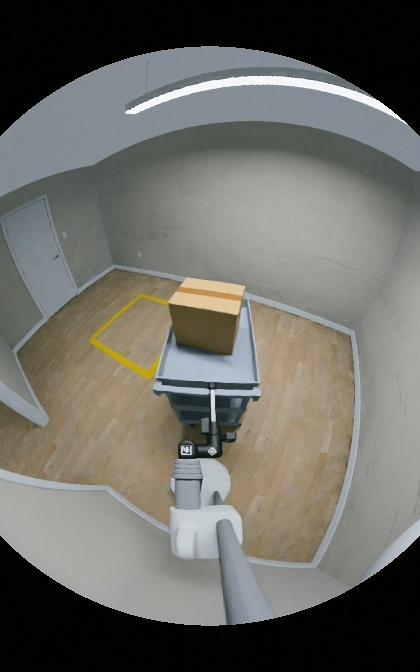

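>>> move --blocking false --cameras '[]' --r2 '{"base":{"translate_m":0.11,"strafe_m":-0.48},"pace":"slow"}'

>>> wait --seconds 8 --cameras '[]'

>>> move --blocking false --cameras '[]' --r2 '{"base":{"rotate_rad":0.48},"pace":"slow"}'

>>> wait --seconds 4 --cameras '["r2_head_camera","r2_head_right_camera"]'

Scene clock: 449.10 s.
move: r2 moving
r1: as last shown
r1.lidar_m: 5.00 0.35 0.25 - 0.25 0.25 0.58 1.20 1.19 2.79 2.97 4.23
r1.motor_effort: lift_m=+19(19) arm_m=-4(4) wheel_0=-26(27) wheel_1=+32(32) wheel_2=+3(3)
r1.servo_current: wrist_yaw_rad=59(72) wrist_pitch_rad=46(46) wrist_roll_rad=52(65) gripper_m=39(46)
r1.contact_limits: strafe_m 1
r1.wrist_depth_mm: - 135 - - 389 229 174 / - 122 141 - 394 230 176 / - 124 161 - 397 245 177 / 108 135 213 - 404 235 179 / 214 - - - 373 235 179 / 1008 1182 194 1160 190 236 180 / 750 759 750 154 377 211 179
r2.base_odometry: x=-5.261 y=-0.163 heading=-2.345
r2.turned_by_wheels: +0.000
r2.turned_by_imu: +0.000
r2.base_tilt: forward=-0.7 right=+0.0
r2.lidar_m: 0.38 0.44 2.16 0.74 0.51 0.47 0.52 0.68 1.22 1.27 1.71 0.43
r2.base_status: translate_m moving; strafe_m moving
r2.joint_positions: lift_m=+0.682 arm_m=+0.000 wrist_yaw_rad=-0.003 wrist_pitch_rad=+0.002 wrist_roll_rad=+1.569 gripper_m=-0.029
r2.joint_status: not commanded
r2.measured_speeds: translate_m=+0.010 strafe_m=-0.049 rotate_rad=+0.002 lift_m=+0.000 arm_m=-0.001 wrist_yaw_rad=+0.005 wrist_pitch_rad=+0.000 wrist_roll_rad=+0.000
r2.motor_effort: lift_m=+21(21) arm_m=-3(5) wheel_0=+8(10) wheel_1=-6(9) wheel_2=-11(11)
r2.servo_current: wrist_yaw_rad=46(59) wrist_pitch_rad=39(46) wrist_roll_rad=52(59) gripper_m=85(85)
r2.hand_pose: x=+0.4590 y=-0.0883 z=+0.8592 quat_wxyz=(+0.708, +0.707, +0.000, -0.002) (m; r2's base frame)
r2.wrist_depth_mm: - - - 157 214 1708 1229 / - - - 159 217 1366 - / - - 452 162 221 - - / - 436 433 164 225 831 - / - 466 455 167 228 842 - / - - 187 171 179 - - / - - 508 - 236 1661 -
pictures: none
No camera images: "cameras" was empty.

Scene clock: 454.77 s.
earlier move: r2 done
r1.base_odometry: x=-2.041 y=-0.353 heading=-2.383
r1.turned_by_wheels: +0.000
r1.turned_by_imu: +0.000
r1.base_tilt: forward=-1.6 right=+1.3
r1.lidar_m: 5.00 0.36 0.25 - 0.25 0.26 0.59 1.20 1.19 2.78 2.95 4.22
r1.base_status: not commanded
r1.joint_positions: lift_m=+0.124 arm_m=+0.000 wrist_yaw_rad=+3.195 wrist_pitch_rad=+0.002 wrist_roll_rad=+0.000 gripper_m=+0.056
r1.joint_status: not commanded
r1.measured_speeds: all 0
r1.motor_effort: lift_m=+19(19) arm_m=-3(4) wheel_0=-27(27) wheel_1=+32(32) wheel_2=+3(3)
r1.servo_current: wrist_yaw_rad=46(72) wrist_pitch_rad=46(52) wrist_roll_rad=39(65) gripper_m=46(52)
r1.contact_limits: strafe_m 1
r1.hand_pose: x=-0.1218 y=+0.0718 z=+0.3019 quat_wxyz=(-0.027, -0.001, +0.000, +1.000) (m; r1's base frame)
r1.wrist_depth_mm: - 135 - - 389 229 174 / - 123 141 - 389 229 176 / - 124 161 - 402 246 177 / 108 136 213 - 404 235 179 / 214 - - - 375 236 179 / 1008 1205 193 1160 191 236 180 / 750 759 759 153 377 211 179
r2.base_odometry: x=-5.670 y=+0.087 heading=-2.344
r2.turned_by_wheels: +0.001
r2.turned_by_imu: +0.005
r2.base_tilt: forward=-0.6 right=+0.0
r2.lidar_m: 0.28 0.26 3.48 1.22 0.85 0.80 0.85 0.91 0.85 0.90 1.19 0.49
r2.base_status: done
r2.joint_positions: lift_m=+0.682 arm_m=+0.000 wrist_yaw_rad=+0.008 wrist_pitch_rad=+0.002 wrist_roll_rad=+1.569 gripper_m=-0.029
r2.joint_status: not commanded
r2.measured_speeds: all 0
r2.motor_effort: lift_m=+21(21) arm_m=-3(5) wheel_0=+7(16) wheel_1=-4(9) wheel_2=+0(11)
r2.servo_current: wrist_yaw_rad=46(72) wrist_pitch_rad=39(52) wrist_roll_rad=52(59) gripper_m=78(91)
r2.hand_pose: x=+0.4600 y=-0.0852 z=+0.8592 quat_wxyz=(+0.708, +0.707, +0.004, +0.002) (m; r2's base frame)
r2.wrist_depth_mm: - - - 285 - 1537 1160 / - - - 276 - 1576 1160 / - - - 229 319 342 342 / - - - 210 278 1708 488 / - - - 189 246 1708 - / - 430 187 169 178 768 - / - 413 404 - 211 - -
wait: 5.67 of 8 s (r2 has come to rest)
pictures: none
No camera images: "cameras" was empty.

Scene clock: 455.27 s.
move: r2 moving
r1: as last shown
r1.lidar_m: 5.00 0.33 0.25 - 0.25 0.26 0.56 1.20 1.21 2.75 2.95 4.21
r1.motor_effort: lift_m=+19(19) arm_m=-4(4) wheel_0=-26(27) wheel_1=+32(32) wheel_2=+3(3)
r1.servo_current: wrist_yaw_rad=39(59) wrist_pitch_rad=46(46) wrist_roll_rad=59(59) gripper_m=46(46)
r1.contact_limits: strafe_m 1
r1.wrist_depth_mm: - 135 - - 389 229 174 / - 123 141 - 392 230 176 / - 124 161 - 399 246 177 / 108 135 213 - 407 236 178 / 214 - - - 373 236 180 / 1025 1205 194 1182 191 236 180 / 759 750 732 154 375 211 179
r2.base_odometry: x=-5.670 y=+0.087 heading=-2.221
r2.turned_by_wheels: +0.123
r2.turned_by_imu: +0.118
r2.base_tilt: forward=-0.7 right=+0.1
r2.lidar_m: 0.29 0.27 2.33 1.08 0.81 0.83 0.89 0.85 0.83 0.94 1.39 0.46
r2.base_status: rotate_rad moving
r2.joint_positions: lift_m=+0.682 arm_m=+0.000 wrist_yaw_rad=-0.017 wrist_pitch_rad=+0.002 wrist_roll_rad=+1.569 gripper_m=-0.029
r2.joint_status: not commanded
r2.measured_speeds: translate_m=-0.002 strafe_m=+0.002 rotate_rad=+0.491 lift_m=+0.000 arm_m=-0.001 wrist_yaw_rad=-0.073 wrist_pitch_rad=+0.000 wrist_roll_rad=+0.000
r2.motor_effort: lift_m=+21(21) arm_m=-2(4) wheel_0=-12(13) wheel_1=-9(9) wheel_2=-20(20)
r2.servo_current: wrist_yaw_rad=98(98) wrist_pitch_rad=39(46) wrist_roll_rad=46(59) gripper_m=85(85)
r2.hand_pose: x=+0.4577 y=-0.0924 z=+0.8592 quat_wxyz=(+0.708, +0.706, -0.005, -0.007) (m; r2's base frame)
r2.wrist_depth_mm: - - - 271 - 1537 1160 / - - - 250 319 1366 1118 / - - - 223 298 1576 1205 / - - - 201 268 1661 504 / - - - 179 241 1808 - / - 424 187 162 178 - - / - - 402 - 208 - -
pictures: none
No camera images: "cameras" was empty.

Scene clock: 456.43 s.
earlier move: r2 done
r1.base_odometry: x=-2.041 y=-0.353 heading=-2.383
r1.turned_by_wheels: +0.000
r1.turned_by_imu: +0.000
r1.base_tilt: forward=-1.6 right=+1.2
r1.lidar_m: 5.00 0.34 0.25 - 0.25 0.25 0.56 1.23 1.18 2.77 2.93 4.22
r1.base_status: not commanded
r1.joint_positions: lift_m=+0.124 arm_m=+0.000 wrist_yaw_rad=+3.195 wrist_pitch_rad=+0.002 wrist_roll_rad=+0.000 gripper_m=+0.056
r1.joint_status: not commanded
r1.measured_speeds: all 0
r1.motor_effort: lift_m=+19(19) arm_m=-4(4) wheel_0=-27(27) wheel_1=+32(32) wheel_2=+3(3)
r1.servo_current: wrist_yaw_rad=59(65) wrist_pitch_rad=39(46) wrist_roll_rad=39(72) gripper_m=39(46)
r1.contact_limits: strafe_m 1
r1.hand_pose: x=-0.1218 y=+0.0718 z=+0.3019 quat_wxyz=(-0.027, -0.001, +0.000, +1.000) (m; r1's base frame)
r1.wrist_depth_mm: - 135 - - 392 229 175 / - 122 141 - 394 229 176 / - 124 161 - 399 247 177 / 108 135 213 - 407 236 179 / 214 - - - 373 236 179 / 1008 1182 195 1160 191 236 179 / 759 759 759 153 375 210 179
r2.base_odometry: x=-5.670 y=+0.087 heading=-1.866
r2.turned_by_wheels: +0.355
r2.turned_by_imu: +0.309
r2.base_tilt: forward=-0.7 right=+0.1
r2.lidar_m: 0.40 0.41 2.20 0.89 0.82 0.85 0.94 0.83 0.86 1.09 1.97 0.44
r2.base_status: done
r2.joint_positions: lift_m=+0.682 arm_m=+0.000 wrist_yaw_rad=+0.000 wrist_pitch_rad=+0.002 wrist_roll_rad=+1.569 gripper_m=-0.029
r2.joint_status: not commanded
r2.measured_speeds: all 0
r2.motor_effort: lift_m=+21(21) arm_m=+4(4) wheel_0=-9(18) wheel_1=-5(10) wheel_2=-4(27)
r2.servo_current: wrist_yaw_rad=52(130) wrist_pitch_rad=39(52) wrist_roll_rad=39(65) gripper_m=85(91)
r2.hand_pose: x=+0.4593 y=-0.0874 z=+0.8592 quat_wxyz=(+0.708, +0.707, +0.001, -0.001) (m; r2's base frame)
r2.wrist_depth_mm: - - - 169 229 1366 1098 / - - - 229 229 1661 580 / - - - 170 231 831 - / - 433 436 170 231 831 - / - 452 449 171 231 831 - / - - 186 172 179 831 - / - - 484 - 232 - -
wait: 1.17 of 4 s (r2 has come to rest)
pictures: r2_head_camera, r2_head_right_camera
Images, in order (width x height): r2_head_camera 420x560, r2_head_right_camera 420x672.

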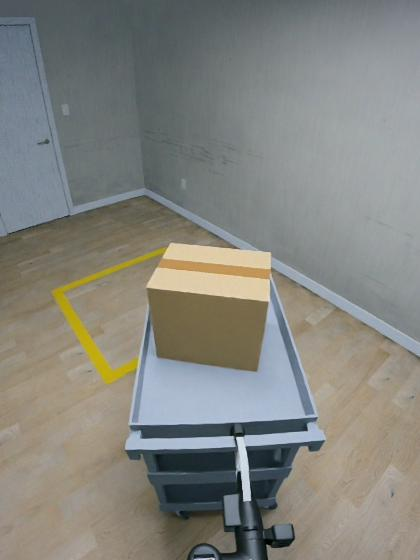

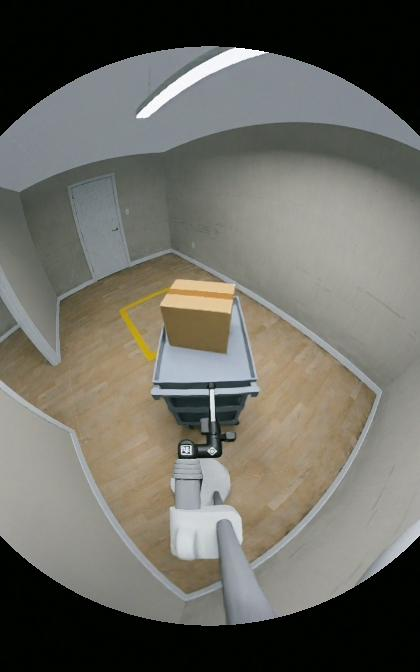

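>>> move --blocking false --cameras '[]' --r2 '{"base":{"translate_m":0.13,"strafe_m":-0.52},"pace":"slow"}'

>>> wait --seconds 8 --cameras '[]'

>>> move --blocking false --cameras '[]' --r2 '{"base":{"rotate_rad":0.53},"pace":"slow"}'

>>> wait --seconds 4 --cameras '["r2_head_camera","r2_head_right_camera"]'

Scene clock: 464.97 s.
move: r2 moving
r1: as last shown
r1.base_tilt: forward=-1.6 right=+1.3
r1.lidar_m: 5.01 0.29 0.25 - 0.25 0.25 0.56 1.22 1.21 2.78 2.95 4.22
r1.motor_effort: lift_m=+19(19) arm_m=-3(4) wheel_0=-27(27) wheel_1=+32(32) wheel_2=+3(3)
r1.servo_current: wrist_yaw_rad=33(59) wrist_pitch_rad=46(46) wrist_roll_rad=39(72) gripper_m=52(52)
r1.contact_limits: strafe_m 1
r1.wrist_depth_mm: - 135 - - 392 228 174 / - 123 141 - 394 230 177 / - 124 161 - 402 247 176 / 108 135 213 - 404 236 179 / 214 - - - 370 236 180 / 1008 1205 194 1205 191 236 180 / 750 750 750 153 375 210 179
r2.base_odometry: x=-5.683 y=+0.088 heading=-1.866
r2.turned_by_wheels: +0.000
r2.turned_by_imu: +0.000
r2.base_tilt: forward=-0.7 right=+0.0
r2.lidar_m: 0.38 0.40 2.21 0.90 0.83 0.84 0.91 0.86 0.86 1.11 1.96 0.45
r2.base_status: translate_m moving; strafe_m moving
r2.joint_positions: lift_m=+0.682 arm_m=+0.000 wrist_yaw_rad=+0.000 wrist_pitch_rad=+0.002 wrist_roll_rad=+1.569 gripper_m=-0.029
r2.joint_status: not commanded
r2.measured_speeds: translate_m=+0.012 strafe_m=-0.050 rotate_rad=+0.003 lift_m=+0.000 arm_m=+0.000 wrist_yaw_rad=+0.000 wrist_pitch_rad=+0.000 wrist_roll_rad=+0.000
r2.motor_effort: lift_m=+21(21) arm_m=+4(4) wheel_0=+5(9) wheel_1=-6(8) wheel_2=-7(8)
r2.servo_current: wrist_yaw_rad=52(59) wrist_pitch_rad=39(52) wrist_roll_rad=46(59) gripper_m=78(91)
r2.hand_pose: x=+0.4593 y=-0.0874 z=+0.8592 quat_wxyz=(+0.708, +0.707, +0.001, -0.001) (m; r2's base frame)
r2.wrist_depth_mm: - - - 167 226 251 1098 / - - - 227 228 1661 549 / - - - 168 229 831 - / - 436 433 169 230 831 - / - 455 449 170 230 831 - / - - 186 171 179 - - / - - 484 - 233 - -
pictures: none
No camera images: "cameras" was empty.

Scene clock: 471.07 s.
earlier move: r2 done
r1.base_odometry: x=-2.041 y=-0.353 heading=-2.383
r1.turned_by_wheels: +0.000
r1.turned_by_imu: +0.000
r1.base_tilt: forward=-1.6 right=+1.3
r1.lidar_m: 5.00 0.34 0.25 - 0.25 0.26 0.55 1.22 1.17 2.78 2.93 4.24
r1.base_status: not commanded
r1.joint_positions: lift_m=+0.124 arm_m=+0.000 wrist_yaw_rad=+3.195 wrist_pitch_rad=+0.002 wrist_roll_rad=+0.000 gripper_m=+0.056
r1.joint_status: not commanded
r1.measured_speeds: all 0
r1.motor_effort: lift_m=+19(19) arm_m=-3(4) wheel_0=-26(27) wheel_1=+32(32) wheel_2=+3(3)
r1.servo_current: wrist_yaw_rad=33(78) wrist_pitch_rad=52(52) wrist_roll_rad=46(72) gripper_m=39(52)
r1.contact_limits: strafe_m 1
r1.hand_pose: x=-0.1218 y=+0.0718 z=+0.3019 quat_wxyz=(-0.027, -0.001, +0.000, +1.000) (m; r1's base frame)
r1.wrist_depth_mm: - 135 - - 392 229 174 / - 123 141 - 394 230 176 / - 124 161 - 402 247 177 / 108 135 213 - 404 236 179 / 214 - - - 375 236 179 / 1008 1205 194 1182 191 236 179 / 750 750 759 153 377 210 179
r2.base_odometry: x=-6.205 y=+0.114 heading=-1.866
r2.turned_by_wheels: +0.000
r2.turned_by_imu: +0.005
r2.base_tilt: forward=-0.6 right=+0.1
r2.lidar_m: 0.25 0.26 2.59 1.44 1.30 1.07 0.72 0.65 0.66 0.86 1.47 0.48
r2.base_status: done
r2.joint_positions: lift_m=+0.682 arm_m=+0.000 wrist_yaw_rad=+0.007 wrist_pitch_rad=+0.002 wrist_roll_rad=+1.569 gripper_m=-0.029
r2.joint_status: not commanded
r2.measured_speeds: all 0
r2.motor_effort: lift_m=+21(21) arm_m=+4(4) wheel_0=+8(16) wheel_1=-5(8) wheel_2=-1(8)
r2.servo_current: wrist_yaw_rad=52(72) wrist_pitch_rad=46(52) wrist_roll_rad=46(65) gripper_m=85(91)
r2.hand_pose: x=+0.4599 y=-0.0853 z=+0.8592 quat_wxyz=(+0.708, +0.707, +0.003, +0.002) (m; r2's base frame)
r2.wrist_depth_mm: - - - - - 1336 1182 / - - - 303 - 1499 1160 / - - - 270 342 1366 1118 / - - - 278 315 1618 1205 / - - - 192 256 1708 484 / - - 186 164 179 627 - / - 404 394 - 205 - -
wait: 6.10 of 8 s (r2 has come to rest)
pictures: none
No camera images: "cameras" was empty.

Scene clock: 471.57 s.
move: r2 moving
r1: as last shown
r1.lidar_m: 4.99 0.34 0.25 - 0.25 0.25 0.56 1.22 1.21 2.78 2.94 4.18
r1.motor_effort: lift_m=+19(19) arm_m=-4(4) wheel_0=-27(27) wheel_1=+32(32) wheel_2=+3(3)
r1.servo_current: wrist_yaw_rad=39(59) wrist_pitch_rad=46(52) wrist_roll_rad=59(59) gripper_m=39(46)
r1.contact_limits: strafe_m 1
r1.wrist_depth_mm: - 134 - - 392 229 174 / - 123 141 - 392 230 176 / - 124 161 - 399 246 177 / 108 135 214 - 407 235 179 / 215 - - - 373 236 180 / 1008 1182 194 1182 191 236 179 / 750 759 759 153 375 209 180
r2.base_odometry: x=-6.205 y=+0.114 heading=-1.742
r2.turned_by_wheels: +0.123
r2.turned_by_imu: +0.117
r2.base_tilt: forward=-0.7 right=+0.1
r2.lidar_m: 0.25 0.25 2.61 1.37 1.32 0.96 0.67 0.63 0.69 0.97 1.48 0.48
r2.base_status: rotate_rad moving
r2.joint_positions: lift_m=+0.682 arm_m=+0.000 wrist_yaw_rad=-0.019 wrist_pitch_rad=+0.002 wrist_roll_rad=+1.569 gripper_m=-0.029
r2.joint_status: not commanded
r2.measured_speeds: translate_m=-0.004 strafe_m=+0.002 rotate_rad=+0.487 lift_m=+0.000 arm_m=+0.000 wrist_yaw_rad=-0.083 wrist_pitch_rad=+0.000 wrist_roll_rad=+0.000
r2.motor_effort: lift_m=+21(21) arm_m=+4(4) wheel_0=-11(13) wheel_1=-9(9) wheel_2=-21(21)
r2.servo_current: wrist_yaw_rad=98(98) wrist_pitch_rad=39(46) wrist_roll_rad=33(52) gripper_m=78(85)
r2.hand_pose: x=+0.4576 y=-0.0929 z=+0.8592 quat_wxyz=(+0.708, +0.706, -0.006, -0.008) (m; r2's base frame)
r2.wrist_depth_mm: - - - - - 1336 1182 / - - - 297 - 1499 1160 / - - - 252 343 351 351 / - - - 213 293 1756 1229 / - - - 178 241 1708 504 / - - 185 154 179 634 - / - 399 397 - 200 - -
pictures: none
No camera images: "cameras" was empty.

Scene clock: 472.80 s.
earlier move: r2 done
r1.base_odometry: x=-2.041 y=-0.353 heading=-2.383
r1.turned_by_wheels: +0.000
r1.turned_by_imu: +0.000
r1.base_tilt: forward=-1.5 right=+1.3
r1.lidar_m: 5.01 0.31 0.25 - 0.25 0.26 0.56 1.22 1.20 2.77 2.95 4.25
r1.base_status: not commanded
r1.joint_positions: lift_m=+0.124 arm_m=+0.000 wrist_yaw_rad=+3.195 wrist_pitch_rad=+0.002 wrist_roll_rad=+0.000 gripper_m=+0.056
r1.joint_status: not commanded
r1.measured_speeds: all 0
r1.motor_effort: lift_m=+19(19) arm_m=-4(4) wheel_0=-27(27) wheel_1=+32(32) wheel_2=+3(3)
r1.servo_current: wrist_yaw_rad=52(72) wrist_pitch_rad=39(52) wrist_roll_rad=59(65) gripper_m=46(46)
r1.contact_limits: strafe_m 1
r1.hand_pose: x=-0.1218 y=+0.0718 z=+0.3019 quat_wxyz=(-0.027, -0.001, +0.000, +1.000) (m; r1's base frame)
r1.wrist_depth_mm: - 135 - - 389 229 174 / - 123 141 - 394 230 176 / - 124 161 - 399 247 177 / 108 135 213 - 404 236 178 / 213 - - - 373 236 180 / 991 1229 194 1182 191 236 179 / 759 750 759 153 375 210 180
r2.base_odometry: x=-6.205 y=+0.114 heading=-1.337
r2.turned_by_wheels: +0.405
r2.turned_by_imu: +0.339
r2.base_tilt: forward=-0.6 right=+0.1
r2.lidar_m: 0.37 0.37 1.48 1.34 1.15 0.74 0.63 0.66 0.83 1.46 1.47 0.42
r2.base_status: done
r2.joint_positions: lift_m=+0.682 arm_m=+0.000 wrist_yaw_rad=+0.003 wrist_pitch_rad=+0.002 wrist_roll_rad=+1.569 gripper_m=-0.029
r2.joint_status: not commanded
r2.measured_speeds: all 0
r2.motor_effort: lift_m=+21(21) arm_m=-4(4) wheel_0=-5(21) wheel_1=-7(11) wheel_2=-4(28)
r2.servo_current: wrist_yaw_rad=46(150) wrist_pitch_rad=46(46) wrist_roll_rad=46(59) gripper_m=85(91)
r2.hand_pose: x=+0.4595 y=-0.0866 z=+0.8592 quat_wxyz=(+0.708, +0.707, +0.002, +0.000) (m; r2's base frame)
r2.wrist_depth_mm: - - - 187 251 257 258 / - - - 184 245 1661 1182 / - - - 180 242 1576 - / - - 436 178 237 831 - / - 445 439 174 233 820 - / - 455 187 172 179 - - / - - 459 - 228 - -
wait: 1.23 of 4 s (r2 has come to rest)
pictures: r2_head_camera, r2_head_right_camera
Images, in order (width x height): r2_head_camera 420x560, r2_head_right_camera 420x672.

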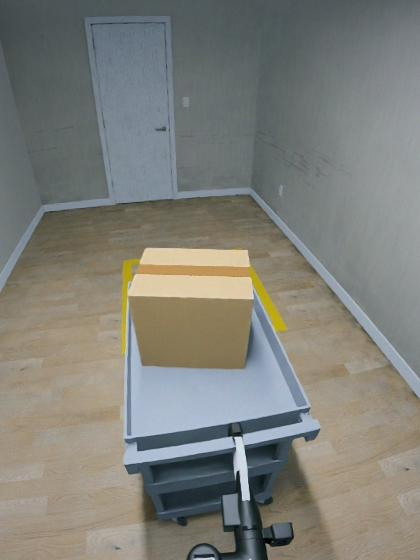

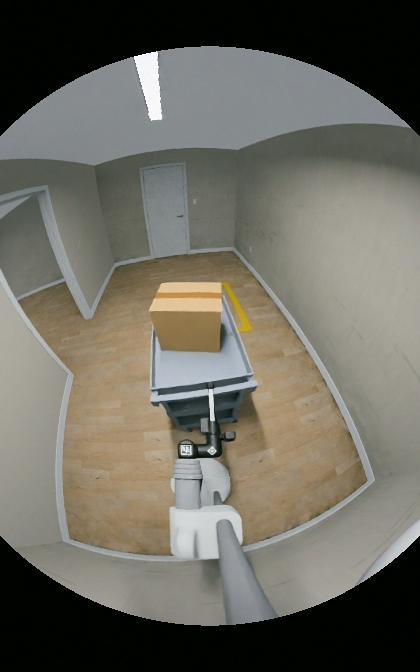

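>>> move --blocking false --cameras '[]' --r2 '{"base":{"translate_m":0.7,"strafe_m":0.12},"pace":"slow"}'

>>> wait --seconds 10 --cameras '["r2_head_camera","r2_head_left_camera"]'

Scene clock: 481.27 s.
move: r2 moving
r1: as last shown
r1.base_tilt: forward=-1.6 right=+1.3
r1.lidar_m: 5.02 0.30 0.25 - 0.25 0.26 0.55 1.22 1.21 2.77 2.95 4.20
r1.motor_effort: lift_m=+19(19) arm_m=-3(4) wheel_0=-26(27) wheel_1=+32(32) wheel_2=+3(3)
r1.servo_current: wrist_yaw_rad=59(59) wrist_pitch_rad=46(52) wrist_roll_rad=39(72) gripper_m=39(46)
r1.contact_limits: strafe_m 1
r1.wrist_depth_mm: - 134 - - 389 229 174 / - 123 141 - 394 231 176 / - 124 160 - 399 246 177 / 108 136 213 - 404 234 179 / 214 - - - 373 236 179 / 1025 1229 194 1182 191 236 180 / 750 750 741 153 377 211 180
r2.base_odometry: x=-6.200 y=+0.102 heading=-1.337
r2.turned_by_wheels: +0.000
r2.turned_by_imu: +0.000
r2.base_tilt: forward=-0.7 right=+0.1
r2.lidar_m: 0.36 0.38 1.51 1.33 1.18 0.74 0.66 0.66 0.83 1.45 1.47 0.44
r2.base_status: translate_m moving; strafe_m moving
r2.joint_positions: lift_m=+0.682 arm_m=+0.000 wrist_yaw_rad=-0.002 wrist_pitch_rad=+0.002 wrist_roll_rad=+1.569 gripper_m=-0.029
r2.joint_status: not commanded
r2.measured_speeds: translate_m=+0.049 strafe_m=+0.008 rotate_rad=-0.001 lift_m=+0.000 arm_m=+0.000 wrist_yaw_rad=-0.012 wrist_pitch_rad=+0.000 wrist_roll_rad=+0.000
r2.motor_effort: lift_m=+21(21) arm_m=-3(4) wheel_0=+4(8) wheel_1=+7(7) wheel_2=-14(16)
r2.servo_current: wrist_yaw_rad=39(52) wrist_pitch_rad=46(46) wrist_roll_rad=39(59) gripper_m=78(85)
r2.hand_pose: x=+0.4591 y=-0.0880 z=+0.8592 quat_wxyz=(+0.708, +0.707, +0.000, -0.002) (m; r2's base frame)
r2.wrist_depth_mm: - - - 191 255 260 263 / - - - 186 249 1708 1160 / - - - 181 242 1708 - / - - 449 179 238 831 - / - 442 439 174 233 820 - / - 445 185 171 179 - - / - - 449 - 225 - -
pictures: none
No camera images: "cameras" was empty.

Scene clock: 489.13 s.
earlier move: r2 done
r1.base_odometry: x=-2.041 y=-0.353 heading=-2.383
r1.turned_by_wheels: +0.000
r1.turned_by_imu: -0.001
r1.base_tilt: forward=-1.6 right=+1.3
r1.lidar_m: 5.02 0.33 0.25 - 0.25 0.25 0.57 1.20 1.21 2.79 2.94 4.20
r1.base_status: not commanded
r1.joint_positions: lift_m=+0.124 arm_m=+0.000 wrist_yaw_rad=+3.195 wrist_pitch_rad=+0.002 wrist_roll_rad=+0.000 gripper_m=+0.056
r1.joint_status: not commanded
r1.measured_speeds: all 0
r1.motor_effort: lift_m=+19(19) arm_m=-4(4) wheel_0=-26(27) wheel_1=+32(32) wheel_2=+3(3)
r1.servo_current: wrist_yaw_rad=39(72) wrist_pitch_rad=39(52) wrist_roll_rad=39(72) gripper_m=33(46)
r1.contact_limits: strafe_m 1
r1.hand_pose: x=-0.1218 y=+0.0718 z=+0.3019 quat_wxyz=(-0.027, -0.001, +0.000, +1.000) (m; r1's base frame)
r1.wrist_depth_mm: - 135 - - 389 228 174 / - 123 141 - 394 231 175 / - 124 161 - 402 247 177 / 108 135 213 - 404 234 179 / 214 - - - 370 236 180 / 1008 1205 193 1160 191 237 180 / 759 759 759 153 377 211 179
r2.base_odometry: x=-5.926 y=-0.539 heading=-1.337
r2.turned_by_wheels: +0.000
r2.turned_by_imu: +0.001
r2.base_tilt: forward=-0.7 right=+0.1
r2.lidar_m: 0.36 0.34 2.02 1.34 1.35 1.53 1.36 1.39 1.61 1.46 1.47 0.45
r2.base_status: done
r2.joint_positions: lift_m=+0.682 arm_m=+0.000 wrist_yaw_rad=-0.001 wrist_pitch_rad=+0.002 wrist_roll_rad=+1.569 gripper_m=-0.029
r2.joint_status: not commanded
r2.measured_speeds: all 0
r2.motor_effort: lift_m=+21(21) arm_m=-4(4) wheel_0=+2(11) wheel_1=+6(9) wheel_2=-8(17)
r2.servo_current: wrist_yaw_rad=52(59) wrist_pitch_rad=46(52) wrist_roll_rad=46(65) gripper_m=91(91)
r2.hand_pose: x=+0.4592 y=-0.0877 z=+0.8592 quat_wxyz=(+0.708, +0.707, +0.000, -0.001) (m; r2's base frame)
r2.wrist_depth_mm: - - - 198 264 271 272 / - - - 193 258 1618 1160 / - - - 186 248 1863 - / - - - 181 243 842 - / - 439 439 177 235 820 - / - 439 186 172 179 - - / - - 442 - 224 - -
wait: 7.87 of 10 s (r2 has come to rest)
pictures: r2_head_camera, r2_head_left_camera
Images, in order (width x height): r2_head_camera 420x560, r2_head_left_camera 420x672.

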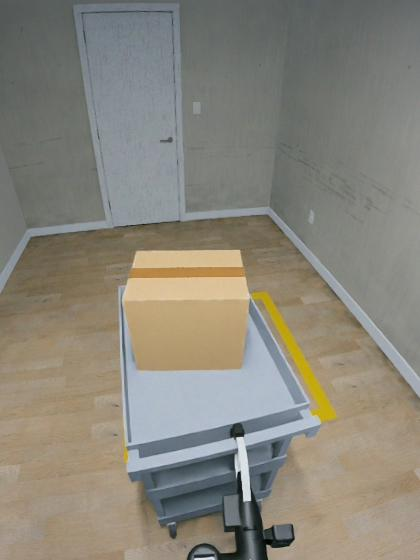

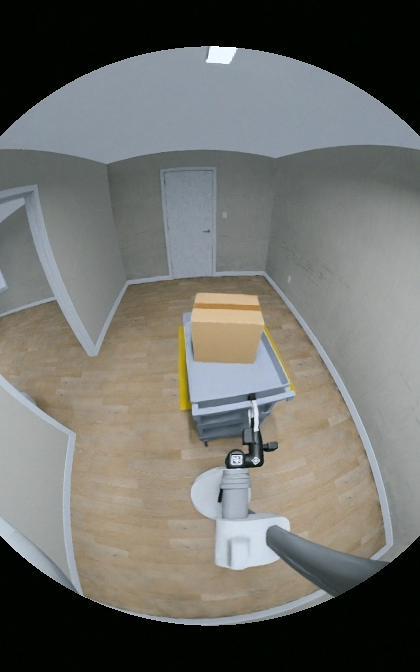

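>>> move --blocking false --cameras '[]' --r2 '{"base":{"translate_m":0.55,"strafe_m":0.05},"pace":"slow"}'

>>> wait --seconds 9 --cameras '["r2_head_camera","r2_head_left_camera","r2_head_right_camera"]'

>>> zoom_image --camera "r2_head_left_camera" --region '[130, 260, 350, 480]'

>>> zoom_image --camera "r2_head_right_camera" --region '[100, 260, 320, 480]'

Scene clock: 500.60 s.
move: r2 moving
r1: as last shown
r1.turned_by_imu: +0.000
r1.lidar_m: 5.02 0.34 0.25 - 0.25 0.25 0.59 1.21 1.18 2.77 2.94 4.22
r1.motor_effort: lift_m=+19(19) arm_m=-3(4) wheel_0=-26(27) wheel_1=+32(32) wheel_2=+3(3)
r1.servo_current: wrist_yaw_rad=46(65) wrist_pitch_rad=46(52) wrist_roll_rad=65(65) gripper_m=46(46)
r1.contact_limits: strafe_m 1
r1.wrist_depth_mm: - 134 - - 389 229 174 / - 123 141 - 394 232 176 / - 124 161 - 399 247 176 / 108 135 208 - 402 236 179 / 214 - - - 373 236 179 / 1025 1205 194 1182 191 236 179 / 759 759 750 153 377 211 179
r2.base_odometry: x=-5.922 y=-0.551 heading=-1.337
r2.turned_by_wheels: +0.000
r2.turned_by_imu: +0.001
r2.base_tilt: forward=-0.7 right=+0.1
r2.lidar_m: 0.36 0.33 2.01 1.34 1.34 1.55 1.38 1.41 1.62 1.46 1.46 0.44
r2.base_status: translate_m moving; strafe_m moving
r2.joint_positions: lift_m=+0.682 arm_m=+0.000 wrist_yaw_rad=-0.001 wrist_pitch_rad=+0.002 wrist_roll_rad=+1.569 gripper_m=-0.029
r2.joint_status: not commanded
r2.measured_speeds: translate_m=+0.048 strafe_m=+0.004 rotate_rad=+0.001 lift_m=+0.000 arm_m=+0.000 wrist_yaw_rad=+0.000 wrist_pitch_rad=+0.000 wrist_roll_rad=+0.000
r2.motor_effort: lift_m=+21(21) arm_m=-3(4) wheel_0=+7(9) wheel_1=+7(9) wheel_2=-13(14)
r2.servo_current: wrist_yaw_rad=52(52) wrist_pitch_rad=46(46) wrist_roll_rad=46(59) gripper_m=78(85)
r2.hand_pose: x=+0.4592 y=-0.0877 z=+0.8592 quat_wxyz=(+0.708, +0.707, +0.000, -0.001) (m; r2's base frame)
r2.wrist_depth_mm: - - - 198 264 271 272 / - - - 194 257 1756 1160 / - - - 187 248 1808 - / - - - 181 241 842 - / - 439 436 177 234 831 - / - 442 186 172 179 - - / - - 442 - 223 - -
pictures: none
No camera images: "cameras" was empty.

Scene clock: 506.90 s.
earlier move: r2 done
r1.base_odometry: x=-2.041 y=-0.353 heading=-2.383
r1.turned_by_wheels: +0.000
r1.turned_by_imu: +0.000
r1.base_tilt: forward=-1.6 right=+1.3
r1.lidar_m: 5.02 0.30 0.25 - 0.25 0.25 0.59 1.20 1.20 2.78 2.92 4.23
r1.base_status: not commanded
r1.joint_positions: lift_m=+0.124 arm_m=+0.000 wrist_yaw_rad=+3.195 wrist_pitch_rad=+0.002 wrist_roll_rad=+0.000 gripper_m=+0.056
r1.joint_status: not commanded
r1.measured_speeds: all 0
r1.motor_effort: lift_m=+19(19) arm_m=-4(4) wheel_0=-27(27) wheel_1=+32(32) wheel_2=+3(3)
r1.servo_current: wrist_yaw_rad=46(72) wrist_pitch_rad=39(52) wrist_roll_rad=52(65) gripper_m=39(52)
r1.contact_limits: strafe_m 1
r1.hand_pose: x=-0.1218 y=+0.0718 z=+0.3019 quat_wxyz=(-0.027, -0.001, +0.000, +1.000) (m; r1's base frame)
r1.wrist_depth_mm: - 134 - - 392 229 174 / - 123 141 - 394 231 176 / - 124 161 - 399 248 177 / 108 135 213 - 407 235 179 / 213 - - - 373 236 179 / 1008 1229 193 1182 191 236 180 / 750 768 750 153 379 211 180
r2.base_odometry: x=-5.750 y=-1.062 heading=-1.336
r2.turned_by_wheels: +0.000
r2.turned_by_imu: +0.003
r2.base_tilt: forward=-0.7 right=+0.1
r2.lidar_m: 0.33 0.36 1.69 1.36 1.36 1.70 1.92 1.93 1.58 1.40 1.44 0.45
r2.base_status: done
r2.joint_positions: lift_m=+0.682 arm_m=+0.000 wrist_yaw_rad=+0.000 wrist_pitch_rad=+0.002 wrist_roll_rad=+1.569 gripper_m=-0.029
r2.joint_status: not commanded
r2.measured_speeds: all 0
r2.motor_effort: lift_m=+21(21) arm_m=-3(4) wheel_0=+6(12) wheel_1=+5(9) wheel_2=-6(14)
r2.servo_current: wrist_yaw_rad=52(59) wrist_pitch_rad=46(52) wrist_roll_rad=39(59) gripper_m=78(91)
r2.hand_pose: x=+0.4593 y=-0.0875 z=+0.8592 quat_wxyz=(+0.708, +0.707, +0.001, -0.001) (m; r2's base frame)
r2.wrist_depth_mm: - - - 228 281 1366 283 / - - - 262 268 1464 1098 / - - - 251 256 1661 535 / - - - 185 245 831 - / - 439 439 179 236 820 - / - 436 186 171 179 - - / - - 433 - 221 - -
wait: 6.30 of 9 s (r2 has come to rest)
pictures: r2_head_camera, r2_head_left_camera, r2_head_right_camera
Images, in order (width x height): r2_head_camera 420x560, r2_head_left_camera 420x672, r2_head_right_camera 420x672.

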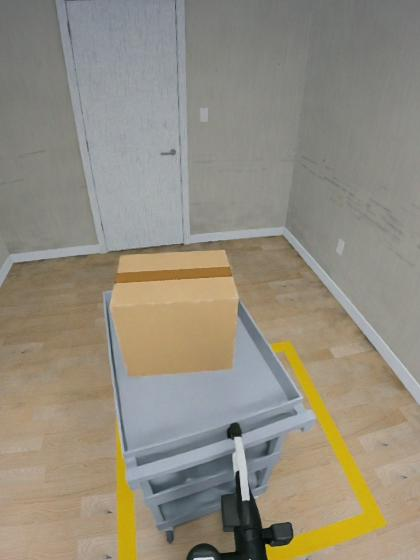

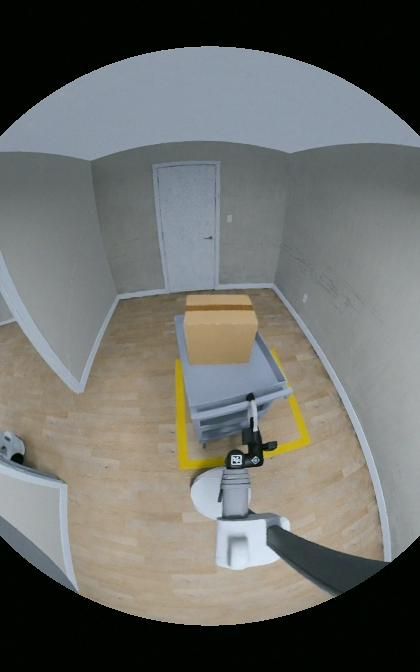

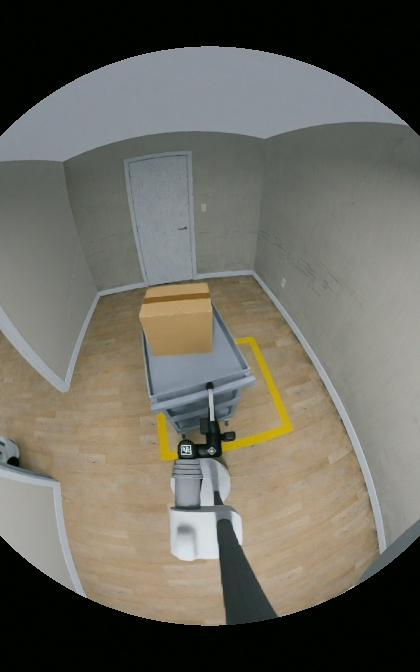

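Scaled by 2.291 from the camera's 420x672 image, which has a finer 600x960 frame.

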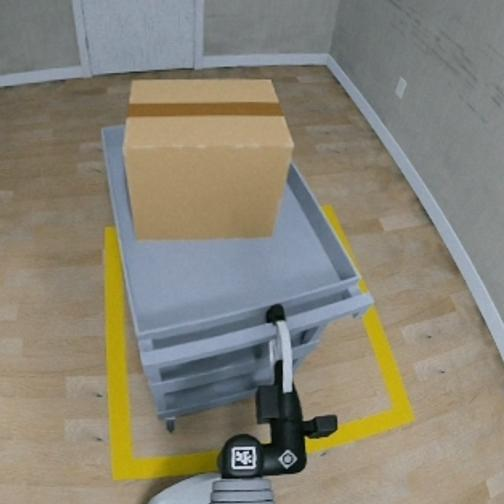

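Scaled by 2.291 from the camera's 420x672 image, which has a finer 600x960 frame.

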